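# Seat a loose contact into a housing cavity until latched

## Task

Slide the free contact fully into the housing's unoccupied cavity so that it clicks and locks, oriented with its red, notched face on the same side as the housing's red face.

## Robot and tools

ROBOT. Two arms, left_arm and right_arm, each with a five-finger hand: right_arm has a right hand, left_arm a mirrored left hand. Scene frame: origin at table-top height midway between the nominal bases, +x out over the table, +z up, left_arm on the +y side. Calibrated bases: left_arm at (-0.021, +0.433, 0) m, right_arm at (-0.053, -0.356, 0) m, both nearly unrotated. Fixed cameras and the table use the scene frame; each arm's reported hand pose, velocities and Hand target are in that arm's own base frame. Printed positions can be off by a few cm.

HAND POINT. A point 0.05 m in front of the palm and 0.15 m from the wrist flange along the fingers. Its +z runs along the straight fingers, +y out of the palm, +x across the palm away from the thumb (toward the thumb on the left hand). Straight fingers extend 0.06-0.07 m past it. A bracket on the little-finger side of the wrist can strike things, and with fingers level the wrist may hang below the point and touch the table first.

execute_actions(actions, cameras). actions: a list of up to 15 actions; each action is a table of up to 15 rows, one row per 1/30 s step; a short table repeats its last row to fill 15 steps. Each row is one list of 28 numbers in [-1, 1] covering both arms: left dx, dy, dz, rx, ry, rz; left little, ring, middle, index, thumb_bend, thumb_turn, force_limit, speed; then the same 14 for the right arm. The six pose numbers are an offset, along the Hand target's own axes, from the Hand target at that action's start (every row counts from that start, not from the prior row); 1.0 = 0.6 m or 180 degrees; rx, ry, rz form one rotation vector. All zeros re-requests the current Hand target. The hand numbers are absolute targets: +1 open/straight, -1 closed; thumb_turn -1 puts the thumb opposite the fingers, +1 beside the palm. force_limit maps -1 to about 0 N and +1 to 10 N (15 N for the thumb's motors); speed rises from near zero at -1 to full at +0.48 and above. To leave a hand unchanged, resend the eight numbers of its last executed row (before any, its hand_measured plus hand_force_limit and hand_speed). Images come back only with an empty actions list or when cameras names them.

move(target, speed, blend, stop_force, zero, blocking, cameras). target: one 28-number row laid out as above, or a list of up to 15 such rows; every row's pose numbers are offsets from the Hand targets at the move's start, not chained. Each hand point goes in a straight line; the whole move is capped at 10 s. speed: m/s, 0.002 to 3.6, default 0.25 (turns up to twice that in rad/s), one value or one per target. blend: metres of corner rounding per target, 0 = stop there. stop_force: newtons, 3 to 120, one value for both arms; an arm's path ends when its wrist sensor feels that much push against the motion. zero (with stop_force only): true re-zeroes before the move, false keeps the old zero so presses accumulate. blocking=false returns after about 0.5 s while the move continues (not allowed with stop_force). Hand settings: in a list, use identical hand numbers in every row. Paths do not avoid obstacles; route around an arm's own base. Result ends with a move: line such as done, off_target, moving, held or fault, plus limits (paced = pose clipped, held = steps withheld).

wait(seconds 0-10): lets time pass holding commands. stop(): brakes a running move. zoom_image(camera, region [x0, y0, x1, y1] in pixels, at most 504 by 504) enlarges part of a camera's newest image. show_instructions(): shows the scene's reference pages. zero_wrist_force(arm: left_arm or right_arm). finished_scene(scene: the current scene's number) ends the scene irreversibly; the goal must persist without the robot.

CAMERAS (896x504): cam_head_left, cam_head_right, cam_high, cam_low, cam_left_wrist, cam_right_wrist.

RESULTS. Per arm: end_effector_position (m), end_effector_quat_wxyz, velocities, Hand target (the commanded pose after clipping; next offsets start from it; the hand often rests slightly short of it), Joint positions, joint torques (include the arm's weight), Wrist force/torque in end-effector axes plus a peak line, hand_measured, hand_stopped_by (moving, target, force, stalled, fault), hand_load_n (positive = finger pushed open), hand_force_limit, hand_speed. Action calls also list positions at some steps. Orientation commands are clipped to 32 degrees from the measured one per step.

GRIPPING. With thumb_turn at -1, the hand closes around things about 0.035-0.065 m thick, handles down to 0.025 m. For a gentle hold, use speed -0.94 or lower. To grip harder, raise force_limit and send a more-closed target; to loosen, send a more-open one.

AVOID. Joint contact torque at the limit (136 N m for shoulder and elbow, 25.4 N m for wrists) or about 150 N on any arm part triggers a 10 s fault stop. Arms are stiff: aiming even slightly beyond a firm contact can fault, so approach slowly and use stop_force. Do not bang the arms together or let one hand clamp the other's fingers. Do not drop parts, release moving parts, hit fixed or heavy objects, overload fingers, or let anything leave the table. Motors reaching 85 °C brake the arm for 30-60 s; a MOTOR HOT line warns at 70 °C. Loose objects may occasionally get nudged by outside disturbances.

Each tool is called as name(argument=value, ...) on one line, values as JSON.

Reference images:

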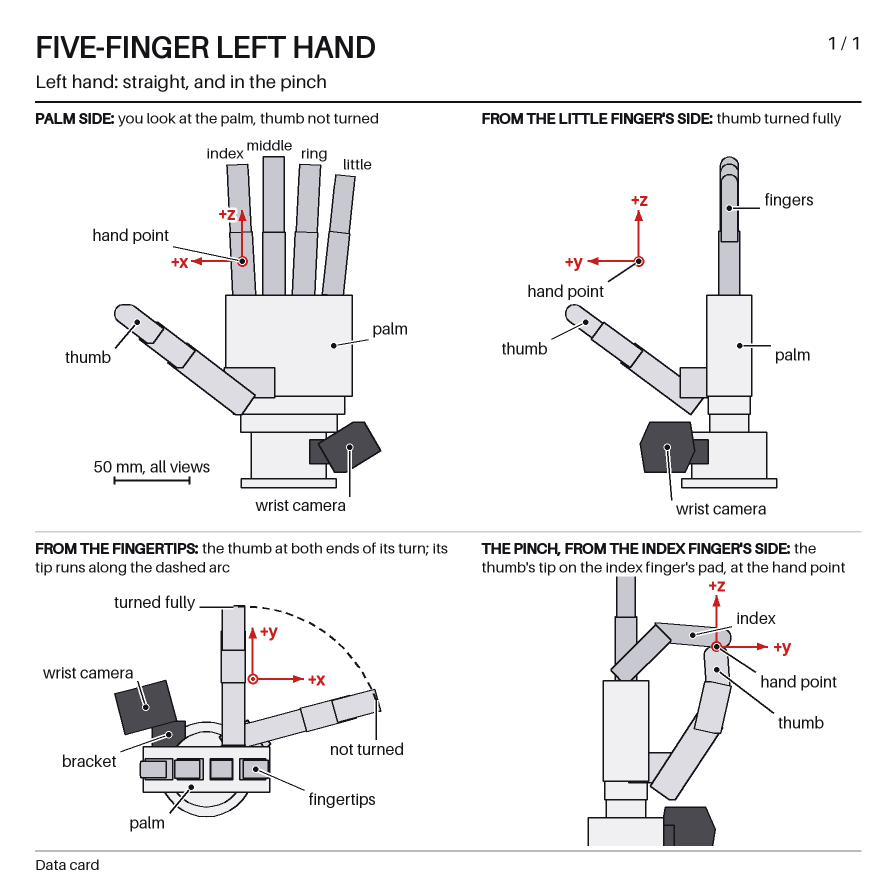

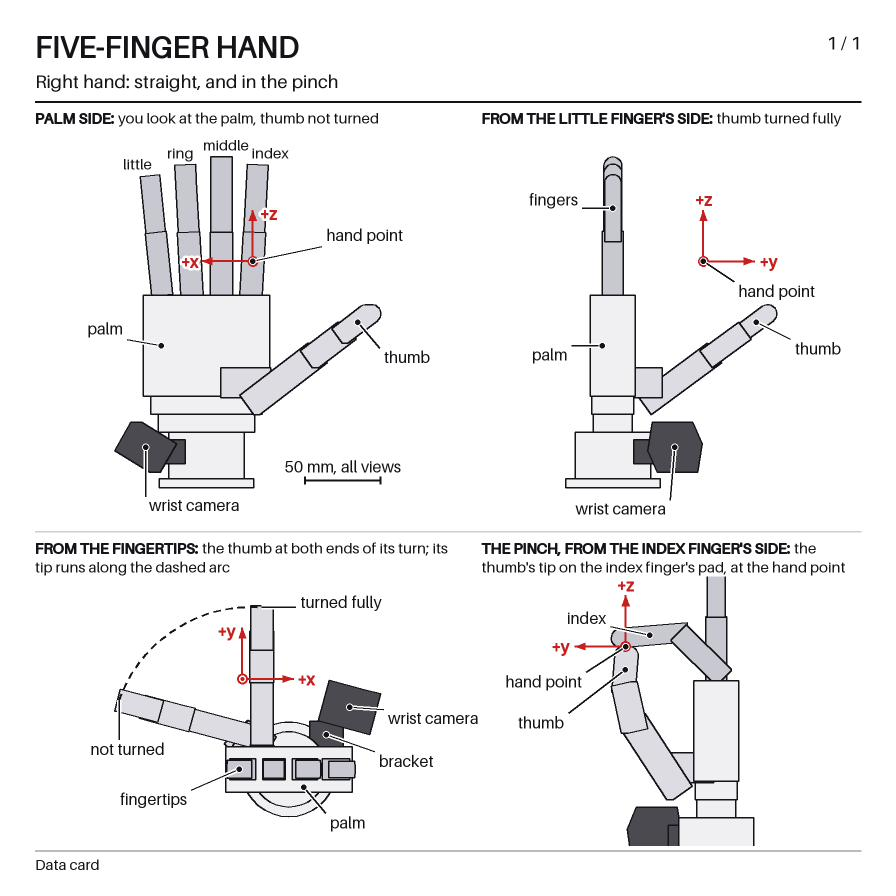

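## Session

execute_actions(actions=[])

Scene clock: 0.00 s.
left_arm: end_effector_position=(+0.1344, -0.1380, +0.2296) hand_measured=(+1.000, +1.000, +1.000, +1.000, +1.000, +1.000) hand_load_n=(+0.0, +0.0, -0.5, +0.0, +0.0, +0.0) hand_stopped_by=(target, target, target, target, target, target) hand_force_limit=0.00 hand_speed=-0.80 end_effector_quat_wxyz=(+0.015, +0.883, -0.401, -0.245) | right_arm: end_effector_position=(+0.3022, -0.4855, +0.3722) hand_measured=(+1.000, +1.000, +1.000, +1.000, +1.000, +1.000) hand_load_n=(+0.0, +0.0, +0.0, +0.0, +0.0, +0.0) hand_stopped_by=(target, target, target, target, target, target) hand_force_limit=0.00 hand_speed=-0.80 end_effector_quat_wxyz=(+0.320, +0.132, +0.885, +0.312)
Joint positions: left_arm=[3.2 -1.583 -2.042 1.596 -1.768 2.436] | right_arm=[-1.601 -0.723 0.818 2.156 0.883 -3.128]
Joint velocities: within noise
Joint torques (N m): no reading
Motor temperatures (°C): left_arm=[27 28 33 32 37 33] | right_arm=[30 29 30 34 35 34]
Wrist force (N): no reading
Wrist torque (N m): no reading
Wrist force, peak (N): no reading
Hand target: left_arm +0.1344, -0.1380, +0.2296; +0.015, +0.883, -0.401, -0.245 | right_arm +0.3022, -0.4855, +0.3722; +0.320, +0.132, +0.885, +0.312

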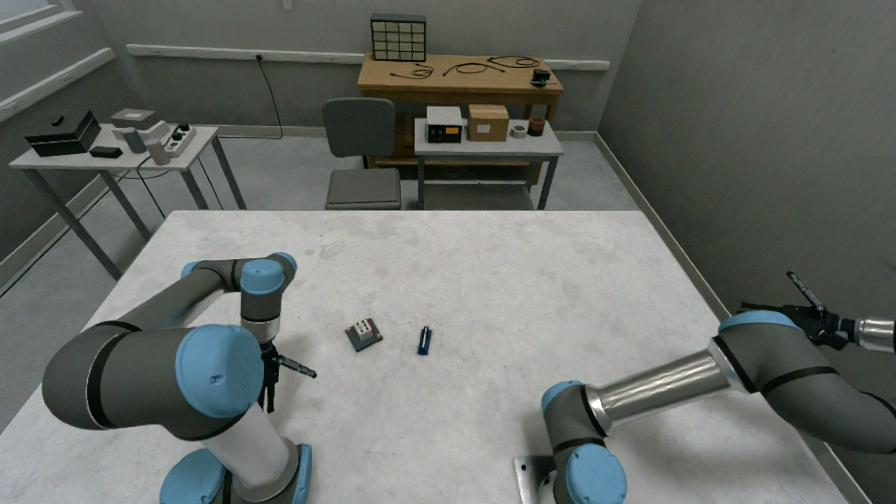

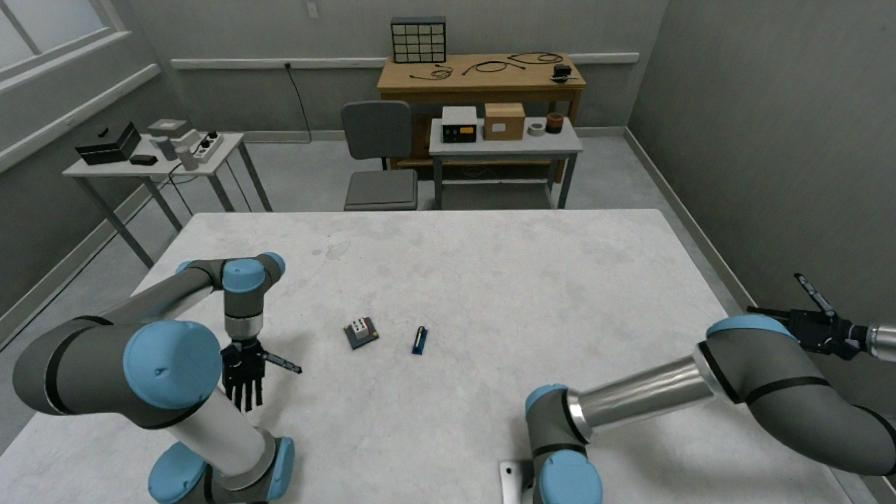

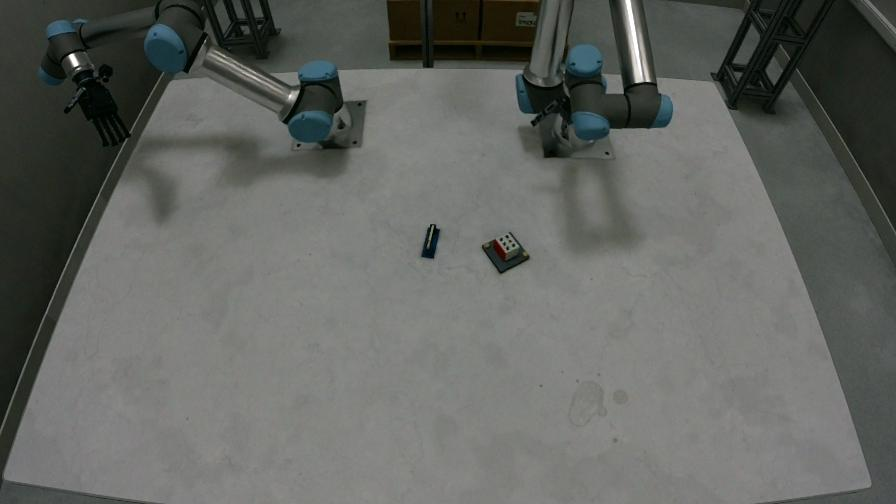

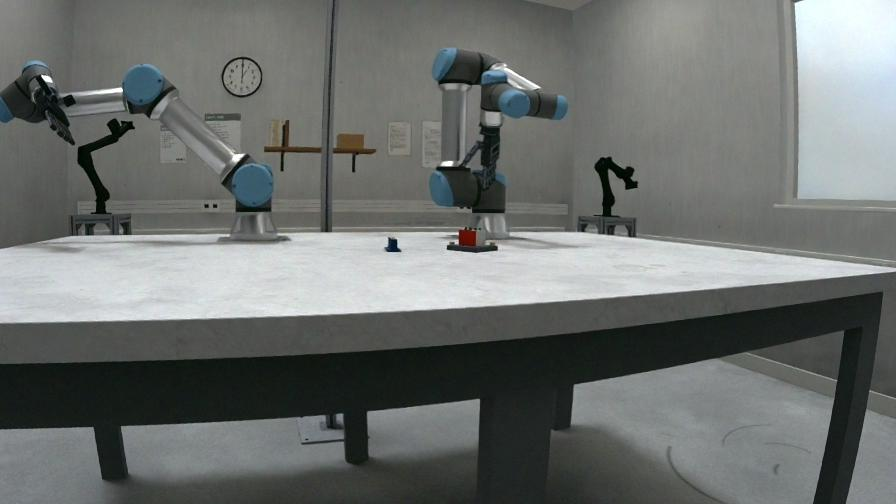

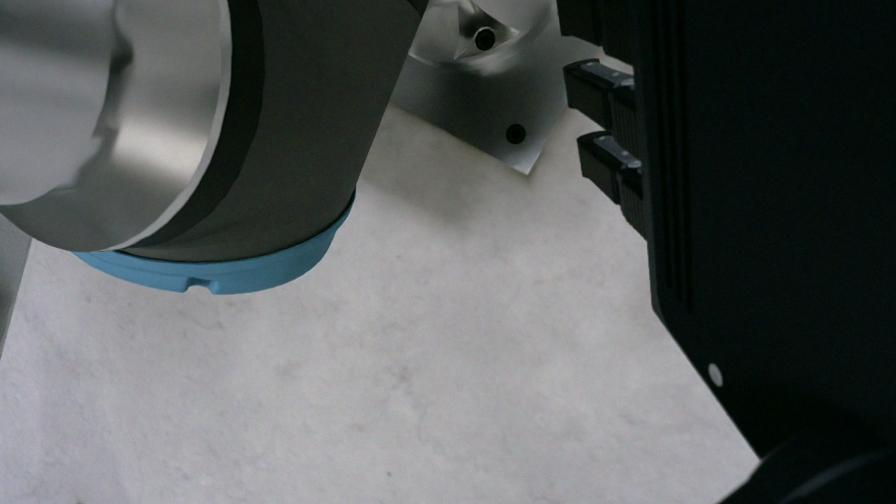

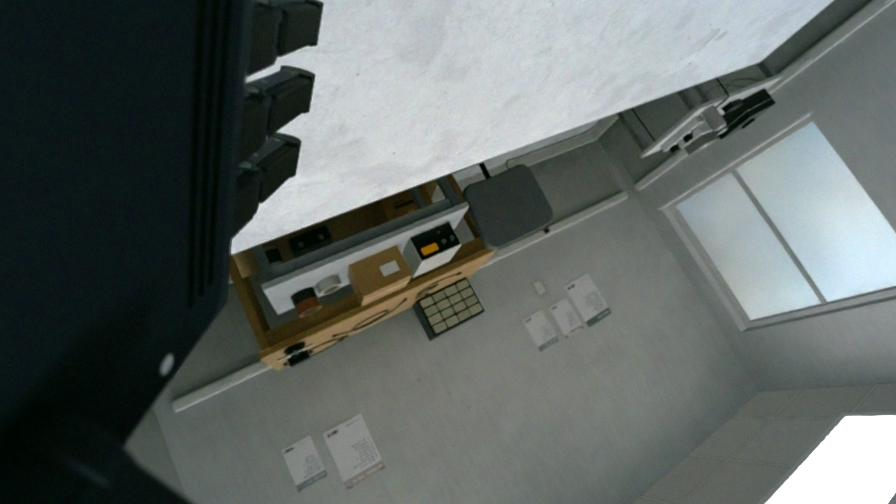

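zoom_image(camera="cam_head_left", region=[330, 305, 450, 365])

zoom_image(camera="cam_head_right", region=[330, 305, 450, 365])

zoom_image(camera="cam_high", region=[410, 210, 550, 280])

zoom_image(camera="cam_high", region=[410, 215, 450, 265])

Scaled by 4.200.

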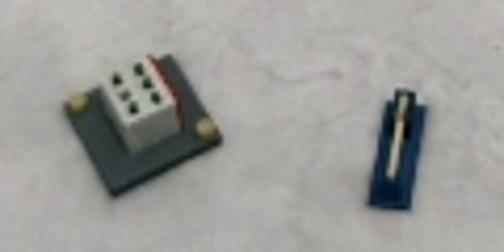

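Scaled by 4.200.

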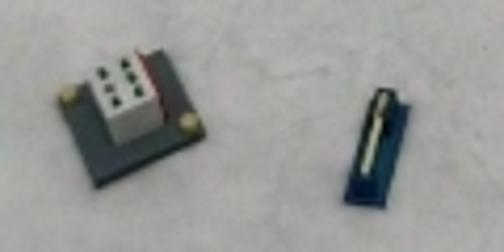

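Scaled by 3.600.

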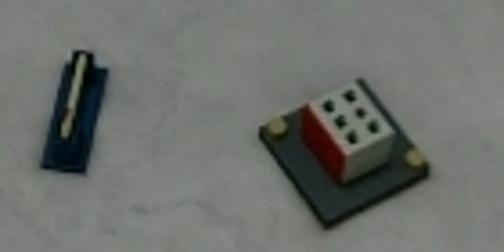

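Scaled by 10.080.

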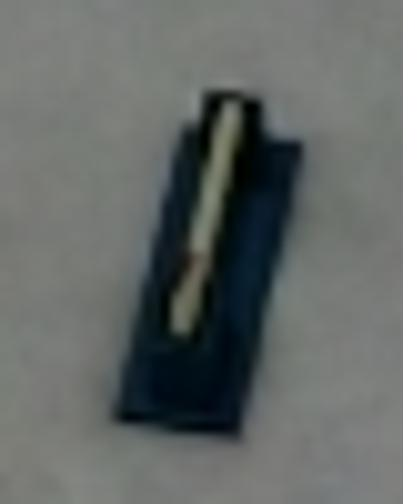

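move(target=[[0.183,-0.8875,-0.541,0.5861,0.1958,-0.0072,1,1,1,1,1,1,0,-0.8,0.1448,0.5442,0.5215,0.1381,0.056,0.0781,1,1,1,1,1,1,0,-0.8],[0.3228,-0.6452,-0.5085,0.5676,0.4007,0.2868,1,1,1,1,1,1,0,-0.8,0.1448,0.5442,0.5215,0.1381,0.056,0.0781,1,1,1,1,1,1,0,-0.8],[0.2837,-0.4708,-0.1153,-0.6168,-0.1891,-0.4912,1,1,1,1,1,1,0,-0.8,0.1448,0.5442,0.5215,0.1381,0.056,0.0781,1,1,1,1,1,1,0,-0.8]], speed=0.4, blend=[0.03,0.03,0], cameras=["cam_left_wrist","cam_head_left","cam_high"])

Scene clock: 30.20 s.
left_arm: end_effector_position=(+0.4581, -0.0799, +0.1563) hand_measured=(+1.000, +1.000, +1.000, +1.000, +1.000, +1.000) hand_load_n=(+0.0, +0.0, +0.0, +0.0, +0.0, +0.0) hand_stopped_by=(target, target, target, target, target, target) hand_force_limit=0.00 hand_speed=-0.80 end_effector_quat_wxyz=(+0.415, +0.425, +0.569, -0.569) | right_arm: end_effector_position=(+0.4504, -0.0500, +0.3498) hand_measured=(+1.000, +1.000, +1.000, +1.000, +1.000, +1.000) hand_load_n=(+0.0, +0.0, +0.0, +0.0, +0.0, +0.0) hand_stopped_by=(target, target, target, target, target, target) hand_force_limit=0.00 hand_speed=-0.80 end_effector_quat_wxyz=(+0.166, +0.276, +0.933, +0.161)
Joint positions: left_arm=[3.837 -1.887 -1.984 3.884 0.706 4.405] | right_arm=[-0.839 -1.556 1.639 1.364 1.119 -1.806]
Joint torques (N m): left_arm=[3.84 22.49 19.21 0.44 0.07 -2.26] | right_arm=[12.57 -14.76 -12.42 4.26 0.53 1.6]
Wrist force (N): left_arm=[0.1 0.3 0.1] | right_arm=[-0.1 1.1 0.6]
Wrist torque (N m): left_arm=[0.13 0.01 0.09] | right_arm=[0.09 -0.04 0.11]
Wrist force, peak (N): left_arm=[-0.8 1.4 2.0] | right_arm=[-0.1 1.8 0.9]
Hand target: left_arm +0.4581, -0.0799, +0.1562; +0.415, +0.425, +0.569, -0.569 | right_arm +0.4504, -0.0500, +0.3498; +0.166, +0.276, +0.933, +0.161
Off the commanded pose: left_arm 0.000 m, 0 deg | right_arm 0.000 m, 0 deg.
move: done
Images, in order (width x height): cam_head_left 896x504, cam_high 896x504, cam_left_wrist 896x504.

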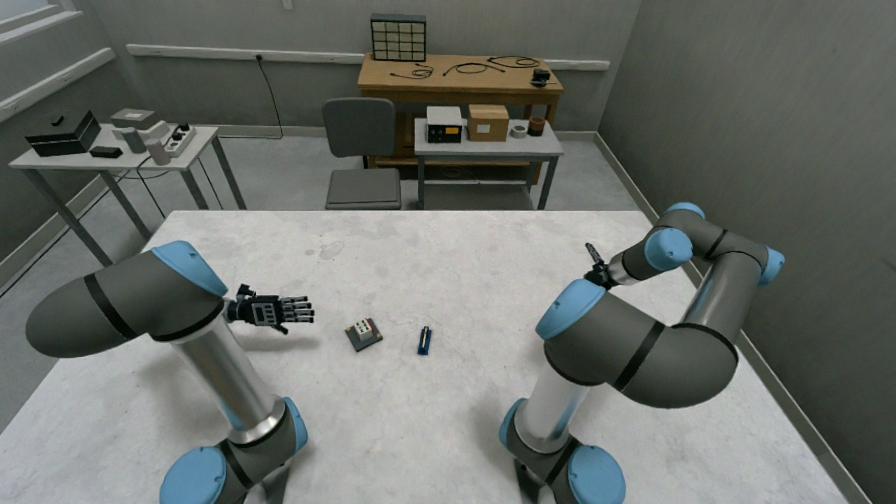

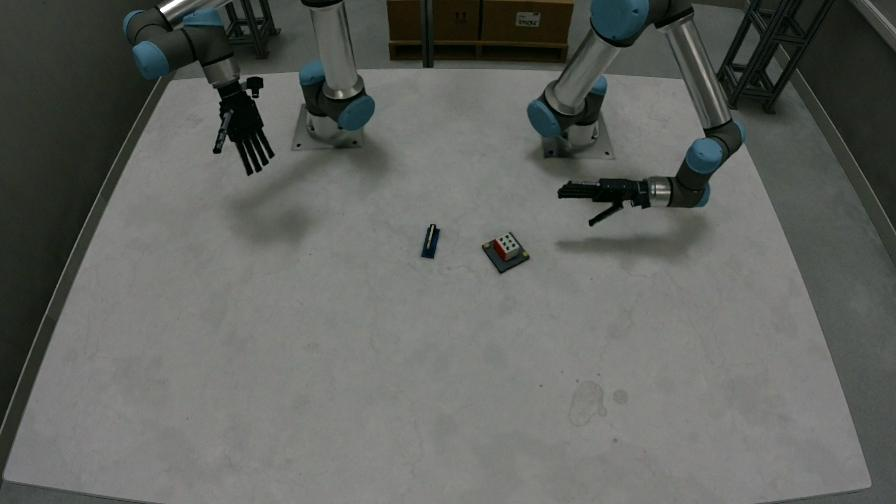

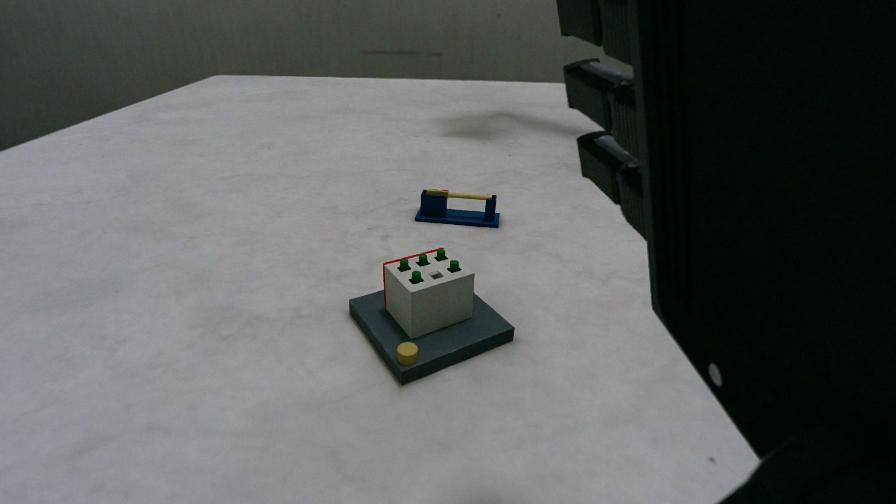

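zoom_image(camera="cam_left_wrist", region=[340, 230, 520, 390])

zoom_image(camera="cam_left_wrist", region=[400, 170, 520, 240])

Scaled by 2.800.

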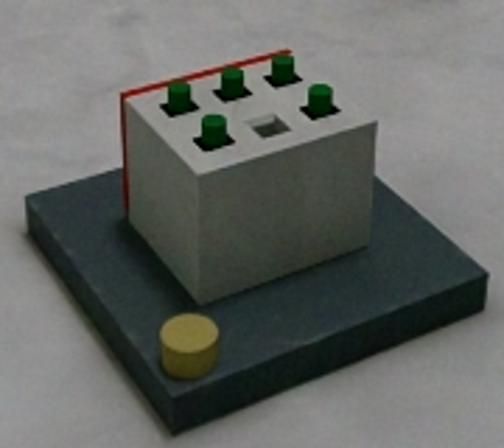

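Scaled by 4.200.

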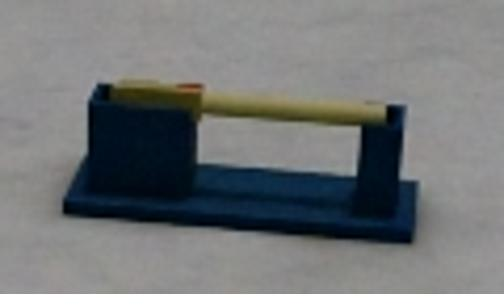

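move(target=[[0,0,0,0,0,0,1,1,1,1,1,1,0,-0.8,0.2008,0.2743,0.1637,0.1003,0.1144,0.4412,1,1,0.2,0.2,0.1,-1,0,0],[0,0,0,0,0,0,1,1,1,1,1,1,0,-0.8,0.4183,0.517,0.4032,0.2006,0.2288,0.8823,1,1,0.2,0.2,0.1,-1,0,0]], speed=0.45, blend=[0.03,0], cameras=["cam_left_wrist","cam_right_wrist"])

Scene clock: 41.80 s.
left_arm: end_effector_position=(+0.4581, -0.0799, +0.1562) hand_measured=(+1.000, +1.000, +1.000, +1.000, +1.000, +1.000) hand_load_n=(+0.0, +0.0, +0.0, +0.0, +0.0, +0.0) hand_stopped_by=(target, target, target, target, target, target) hand_force_limit=0.00 hand_speed=-0.80 end_effector_quat_wxyz=(+0.415, +0.425, +0.569, -0.569) | right_arm: end_effector_position=(+0.4912, +0.3902, +0.2004) hand_measured=(+1.000, +1.000, +0.200, +0.200, +0.100, -1.000) hand_load_n=(+0.0, +0.0, +0.0, +0.0, +0.0, +0.0) hand_stopped_by=(target, target, target, target, target, target) hand_force_limit=0.00 hand_speed=0.00 end_effector_quat_wxyz=(-0.421, +0.902, -0.087, +0.041)
Joint positions: left_arm=[3.837 -1.887 -1.984 3.884 0.707 4.405] | right_arm=[0.197 -0.99 1.168 0.967 0.783 2.139]
Joint torques (N m): left_arm=[-8.57 21.76 16.02 -0.4 2.17 -1.37] | right_arm=[-14.3 -36.93 -26.36 -0.04 -2.81 1.74]
Wrist force (N): left_arm=[-0.1 0.5 0.0] | right_arm=[-0.3 3.1 -0.1]
Wrist torque (N m): left_arm=[0.17 0.03 0.08] | right_arm=[0.31 -0.05 0.16]
Wrist force, peak (N): left_arm=[0.2 0.7 0.5] | right_arm=[-0.4 3.5 0.7]
Hand target: left_arm +0.4581, -0.0799, +0.1562; +0.415, +0.425, +0.569, -0.569 | right_arm +0.4913, +0.3901, +0.2004; -0.421, +0.902, -0.087, +0.041
Off the commanded pose: left_arm 0.000 m, 0 deg | right_arm 0.000 m, 0 deg.
move: done
Images, in order (width x height): cam_left_wrist 896x504, cam_right_wrist 896x504.

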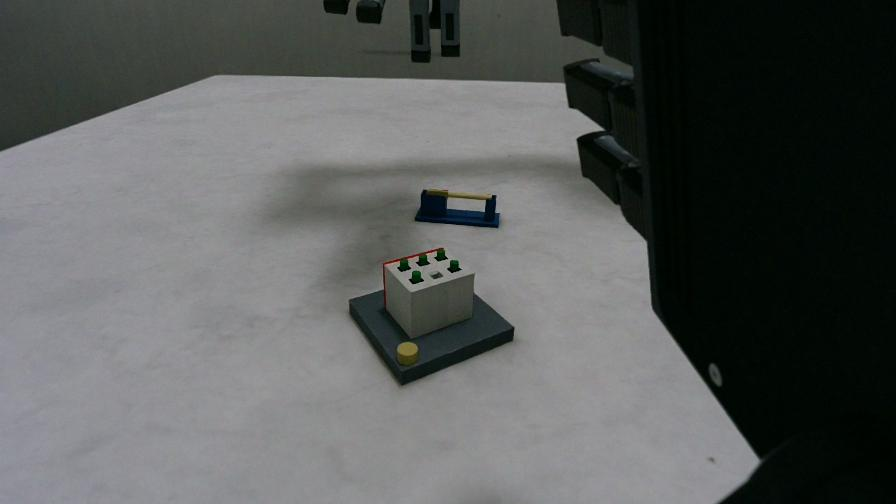

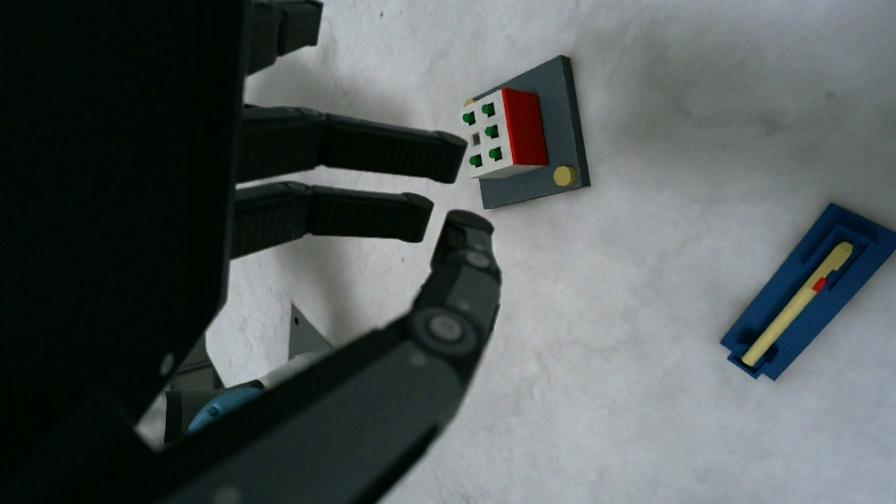

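move(target=[0,0,0,0,0,0,1,1,1,1,1,1,0,-0.8,-0.0469,0.2134,0.0947,0,0,0,1,1,0.2,0.2,0.1,-1,0,0], speed=0.2, cameras=["cam_left_wrist","cam_right_wrist"])

zoom_image(camera="cam_left_wrist", region=[360, 110, 560, 240])

zoom_image(camera="cam_right_wrist", region=[400, 150, 800, 400])

Scene clock: 45.73 s.
left_arm: end_effector_position=(+0.4581, -0.0799, +0.1562) hand_measured=(+1.000, +1.000, +1.000, +1.000, +1.000, +1.000) hand_load_n=(+0.0, +0.0, +0.0, +0.0, +0.0, +0.0) hand_stopped_by=(target, target, target, target, target, target) hand_force_limit=0.00 hand_speed=-0.80 end_effector_quat_wxyz=(+0.415, +0.425, +0.569, -0.569) | right_arm: end_effector_position=(+0.4565, +0.3575, +0.0658) hand_measured=(+1.000, +1.000, +0.200, +0.200, +0.100, -1.000) hand_load_n=(+0.0, +0.0, +0.0, +0.0, +0.0, +0.0) hand_stopped_by=(target, target, target, target, target, target) hand_force_limit=0.00 hand_speed=0.00 end_effector_quat_wxyz=(-0.421, +0.902, -0.087, +0.041)
Joint positions: left_arm=[3.837 -1.887 -1.984 3.884 0.707 4.405] | right_arm=[0.145 -0.973 1.521 0.646 0.763 2.071]
Joint torques (N m): left_arm=[-8.95 22.07 15.71 -1.87 1.98 -0.8] | right_arm=[13.02 -44.41 -9.37 -0.09 0.46 0.82]
Wrist force (N): left_arm=[-0.2 0.6 0.3] | right_arm=[-0.4 3.0 -0.1]
Wrist torque (N m): left_arm=[0.17 0.07 0.06] | right_arm=[0.30 -0.04 0.08]
Wrist force, peak (N): left_arm=[-0.1 0.7 0.3] | right_arm=[-0.9 4.8 0.7]
Hand target: left_arm +0.4581, -0.0799, +0.1562; +0.415, +0.425, +0.569, -0.569 | right_arm +0.4564, +0.3575, +0.0657; -0.421, +0.902, -0.087, +0.041
Off the commanded pose: left_arm 0.000 m, 0 deg | right_arm 0.000 m, 0 deg.
move: done
Images, in order (width x height): cam_left_wrist 896x504, cam_right_wrist 896x504.

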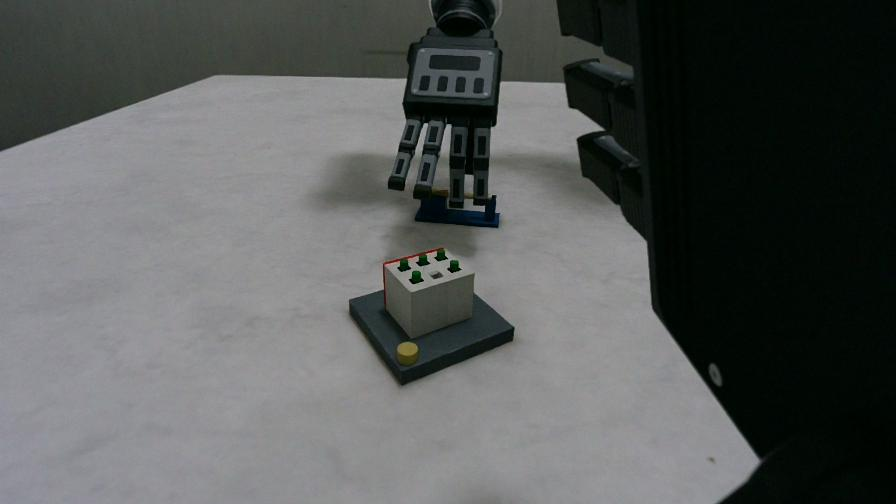

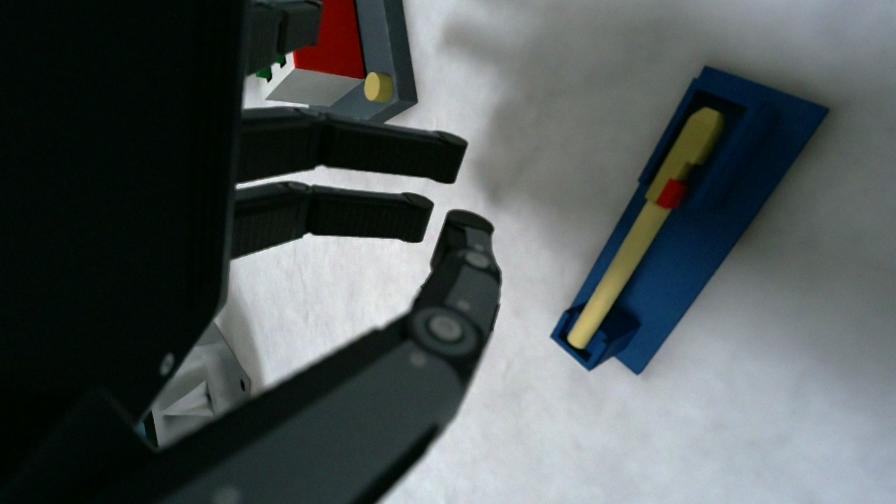

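Scaled by 2.520.

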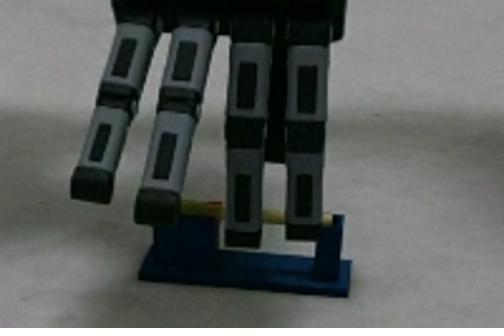

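Scaled by 1.260.

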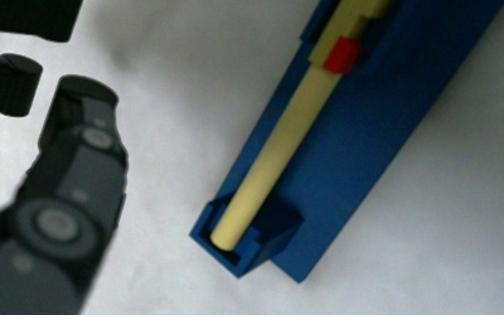

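move(target=[[0,0,0,0,0,0,1,1,1,1,1,1,0,-0.8,0.0015,0,-0.0038,0,0,0,1,1,1,0.2,0.1,-0.65,0,0],[0,0,0,0,0,0,1,1,1,1,1,1,0,-0.8,0.0015,0.0667,-0.0038,0,0,0,1,1,1,0.2,0.1,-0.65,0,0]], speed=0.08, cameras=["cam_left_wrist","cam_right_wrist"])

zoom_image(camera="cam_left_wrist", region=[360, 110, 560, 240])

zoom_image(camera="cam_right_wrist", region=[380, 100, 680, 400])

Scene clock: 51.30 s.
left_arm: end_effector_position=(+0.4581, -0.0799, +0.1562) hand_measured=(+1.000, +1.000, +1.000, +1.000, +1.000, +1.000) hand_load_n=(+0.0, +0.0, +0.0, +0.0, +0.0, +0.0) hand_stopped_by=(target, target, target, target, target, target) hand_force_limit=0.00 hand_speed=-0.80 end_effector_quat_wxyz=(+0.415, +0.425, +0.569, -0.569) | right_arm: end_effector_position=(+0.4521, +0.3304, +0.0365) hand_measured=(+1.000, +1.000, +1.000, +0.200, +0.100, -0.650) hand_load_n=(+0.0, +0.0, +0.0, +0.0, +0.5, +0.0) hand_stopped_by=(target, target, target, target, target, target) hand_force_limit=0.00 hand_speed=0.00 end_effector_quat_wxyz=(-0.421, +0.902, -0.087, +0.041)
Joint positions: left_arm=[3.837 -1.887 -1.984 3.884 0.707 4.405] | right_arm=[0.089 -0.953 1.592 0.61 0.744 1.995]
Joint torques (N m): left_arm=[-8.19 22.69 15.47 -1.8 2.03 -0.11] | right_arm=[12.15 -49.44 -22.46 4.02 0.46 1.86]
Wrist force (N): left_arm=[0.1 0.5 0.1] | right_arm=[-0.3 3.5 0.1]
Wrist torque (N m): left_arm=[0.17 0.02 0.09] | right_arm=[0.37 -0.06 0.10]
Wrist force, peak (N): left_arm=[-0.2 0.8 0.0] | right_arm=[-0.2 4.0 0.0]
Hand target: left_arm +0.4581, -0.0799, +0.1562; +0.415, +0.425, +0.569, -0.569 | right_arm +0.4520, +0.3304, +0.0365; -0.421, +0.902, -0.087, +0.041
Off the commanded pose: left_arm 0.000 m, 0 deg | right_arm 0.000 m, 0 deg.
move: done
Images, in order (width x height): cam_left_wrist 896x504, cam_right_wrist 896x504.

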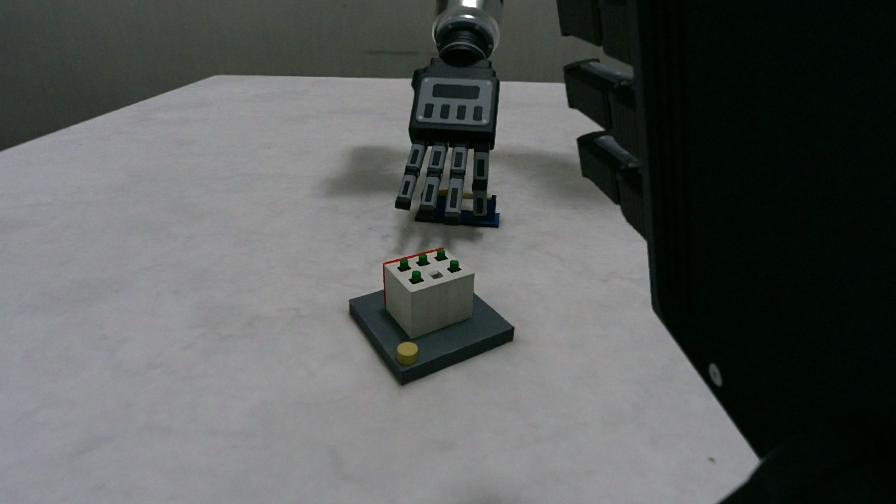

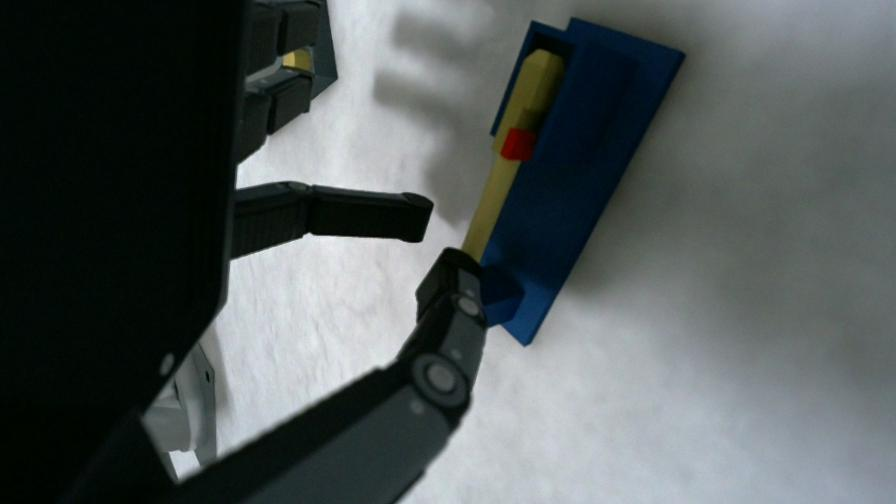

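Scaled by 2.520.

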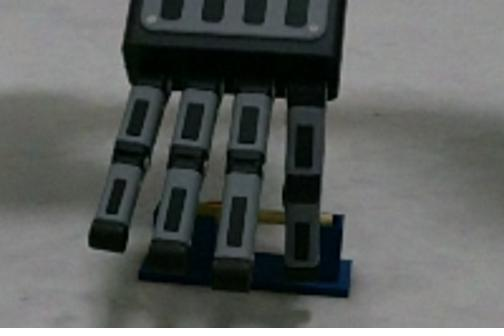

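Scaled by 1.680.

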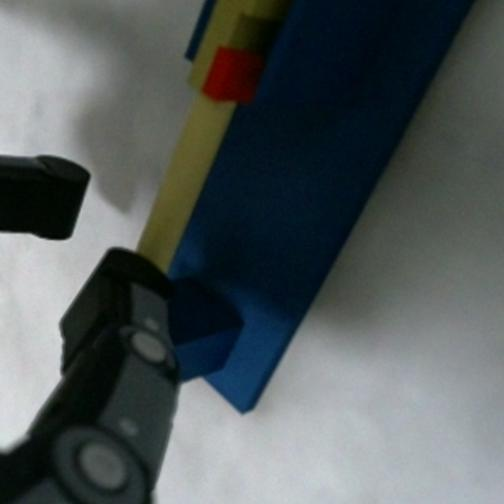

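move(target=[0,0,0,0,0,0,1,1,1,1,1,1,0,-0.8,0.006,0.0167,0,0,0,0,1,1,1,0.2,0.1,-0.65,0,0], speed=0.05, stop_force=5, cameras=["cam_left_wrist","cam_right_wrist"])

zoom_image(camera="cam_left_wrist", region=[400, 160, 520, 240])

zoom_image(camera="cam_right_wrist", region=[380, 100, 620, 340])

Scene clock: 58.03 s.
left_arm: end_effector_position=(+0.4581, -0.0799, +0.1562) hand_measured=(+1.000, +1.000, +1.000, +1.000, +1.000, +1.000) hand_load_n=(+0.0, +0.0, +0.0, -0.5, +0.0, +0.0) hand_stopped_by=(target, target, target, target, target, target) hand_force_limit=0.00 hand_speed=-0.80 end_effector_quat_wxyz=(+0.415, +0.425, +0.569, -0.569) | right_arm: end_effector_position=(+0.4544, +0.3234, +0.0289) hand_measured=(+1.000, +1.000, +1.000, +0.200, +0.100, -0.650) hand_load_n=(+0.0, +0.0, +0.0, +0.0, +0.5, +0.0) hand_stopped_by=(target, target, target, target, target, target) hand_force_limit=0.00 hand_speed=0.00 end_effector_quat_wxyz=(-0.421, +0.902, -0.087, +0.041)
Joint positions: left_arm=[3.837 -1.887 -1.984 3.884 0.707 4.405] | right_arm=[0.074 -0.939 1.597 0.608 0.739 1.973]
Joint torques (N m): left_arm=[-8.9 23.07 16.23 -1.82 1.88 0.46] | right_arm=[12.77 -49.15 -22.88 3.87 0.21 1.82]
Wrist force (N): left_arm=[0.0 0.4 0.1] | right_arm=[-0.3 3.2 0.2]
Wrist torque (N m): left_arm=[0.15 0.03 0.09] | right_arm=[0.32 -0.06 0.20]
Wrist force, peak (N): left_arm=[0.0 0.9 0.4] | right_arm=[-0.2 3.7 0.0]
Hand target: left_arm +0.4581, -0.0799, +0.1562; +0.415, +0.425, +0.569, -0.569 | right_arm +0.4544, +0.3234, +0.0289; -0.421, +0.902, -0.087, +0.041
Off the commanded pose: left_arm 0.000 m, 0 deg | right_arm 0.000 m, 0 deg.
move: done
Images, in order (width x height): cam_left_wrist 896x504, cam_right_wrist 896x504.

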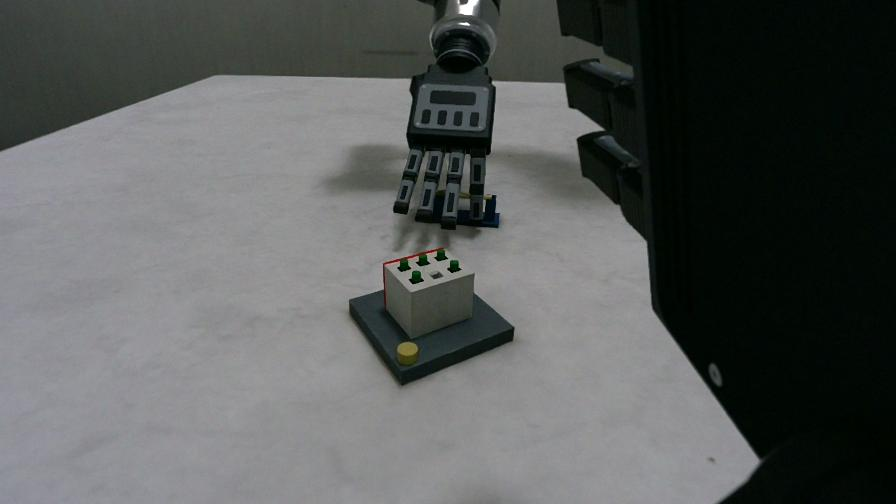

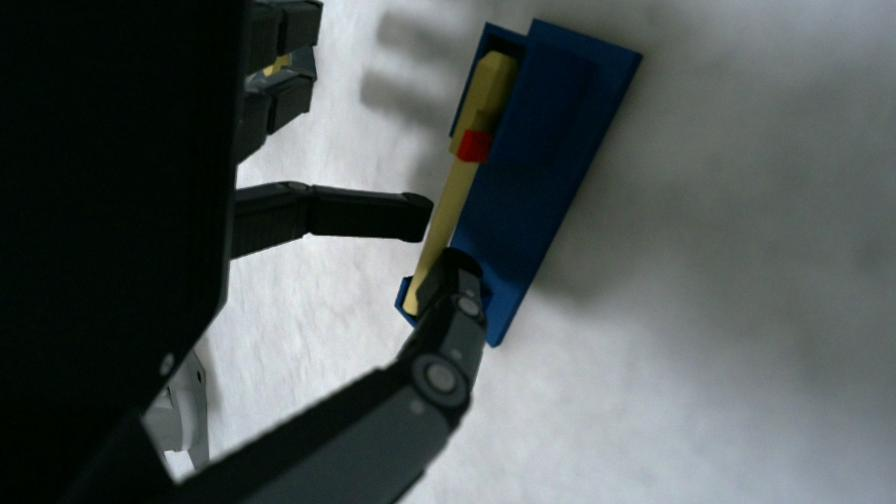

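Scaled by 4.200.

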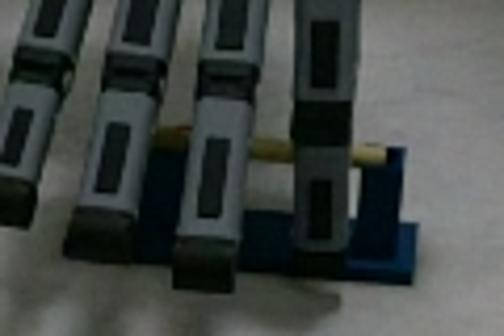

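Scaled by 2.100.

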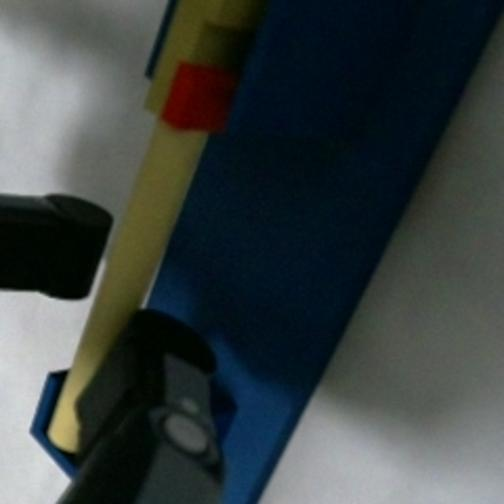

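move(target=[0,0,0,0,0,0,1,1,1,1,1,1,0,-0.8,0,0,0,0,0,0,1,1,1,0.2,0.005,-0.65,-0.8,-0.7], speed=0.05, cameras=[])

move(target=[0,0,0,0,0,0,1,1,1,1,1,1,0,-0.8,0,0,0.005,0,0,0,1,1,1,0.2,0.005,-0.65,-0.8,-0.7], speed=0.03, cameras=["cam_right_wrist"])

zoom_image(camera="cam_right_wrist", region=[380, 100, 620, 340])

Scene clock: 59.67 s.
left_arm: end_effector_position=(+0.4581, -0.0799, +0.1562) hand_measured=(+1.000, +1.000, +1.000, +1.000, +1.000, +1.000) hand_load_n=(+0.0, +0.0, +0.0, +0.0, +0.0, +0.0) hand_stopped_by=(target, target, target, target, target, target) hand_force_limit=0.00 hand_speed=-0.80 end_effector_quat_wxyz=(+0.415, +0.425, +0.569, -0.569) | right_arm: end_effector_position=(+0.4544, +0.3234, +0.0289) hand_measured=(+1.000, +1.000, +1.000, +0.200, +0.006, -0.650) hand_load_n=(+0.0, +0.0, +0.0, +0.0, +0.0, +0.0) hand_stopped_by=(target, target, target, target, target, target) hand_force_limit=-0.80 hand_speed=-0.70 end_effector_quat_wxyz=(-0.421, +0.902, -0.087, +0.041)
Joint positions: left_arm=[3.837 -1.887 -1.984 3.884 0.707 4.405] | right_arm=[0.074 -0.939 1.597 0.608 0.739 1.973]
Joint torques (N m): left_arm=[-8.32 23.31 16.32 -1.89 1.79 0.66] | right_arm=[13.4 -48.78 -22.76 3.75 0.27 1.5]
Wrist force (N): left_arm=[-0.1 0.4 0.2] | right_arm=[-0.2 3.3 0.0]
Wrist torque (N m): left_arm=[0.13 0.04 0.09] | right_arm=[0.33 -0.07 0.20]
Wrist force, peak (N): left_arm=[0.2 0.8 0.2] | right_arm=[-0.5 3.5 -0.3]
Hand target: left_arm +0.4581, -0.0799, +0.1562; +0.415, +0.425, +0.569, -0.569 | right_arm +0.4544, +0.3234, +0.0289; -0.421, +0.902, -0.087, +0.041
Off the commanded pose: left_arm 0.000 m, 0 deg | right_arm 0.000 m, 0 deg.
move: done
No camera images: "cameras" was empty.

Scene clock: 60.37 s.
left_arm: end_effector_position=(+0.4581, -0.0799, +0.1562) hand_measured=(+1.000, +1.000, +1.000, +1.000, +1.000, +1.000) hand_load_n=(+0.0, +0.0, +0.0, +0.0, +0.0, +0.0) hand_stopped_by=(target, target, target, target, target, target) hand_force_limit=0.00 hand_speed=-0.80 end_effector_quat_wxyz=(+0.415, +0.425, +0.569, -0.569) | right_arm: end_effector_position=(+0.4548, +0.3256, +0.0269) hand_measured=(+1.000, +1.000, +1.000, +0.200, +0.008, -0.650) hand_load_n=(+0.0, +0.0, +0.0, +0.0, +4.5, -0.5) hand_stopped_by=(target, target, target, target, target, target) hand_force_limit=-0.80 hand_speed=-0.70 end_effector_quat_wxyz=(-0.421, +0.902, -0.087, +0.041)
Joint positions: left_arm=[3.837 -1.887 -1.984 3.884 0.707 4.405] | right_arm=[0.078 -0.935 1.594 0.601 0.74 1.98]
Joint torques (N m): left_arm=[-8.13 23.81 16.22 -1.91 1.78 0.69] | right_arm=[19.01 -25.13 -15.21 -3.08 -0.92 0.28]
Wrist force (N): left_arm=[0.1 0.6 0.0] | right_arm=[-0.1 0.6 -34.6]
Wrist torque (N m): left_arm=[0.19 0.01 0.08] | right_arm=[0.40 -0.02 0.08]
Wrist force, peak (N): left_arm=[0.3 0.6 0.4] | right_arm=[0.0 0.3 -34.7]
Hand target: left_arm +0.4581, -0.0799, +0.1562; +0.415, +0.425, +0.569, -0.569 | right_arm +0.4548, +0.3256, +0.0269; -0.421, +0.902, -0.087, +0.041
Off the commanded pose: left_arm 0.000 m, 0 deg | right_arm 0.000 m, 0 deg.
move: done
Images, in order (width x height): cam_right_wrist 896x504.

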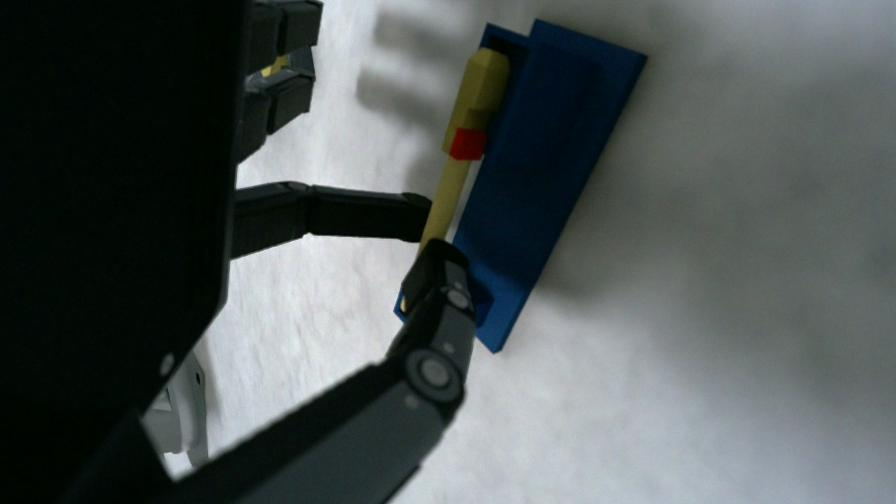

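Scaled by 2.100.

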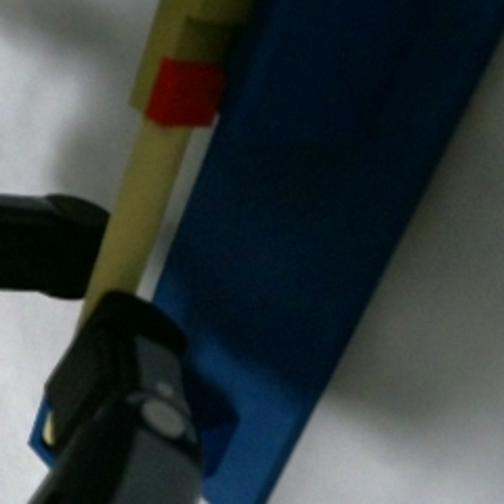

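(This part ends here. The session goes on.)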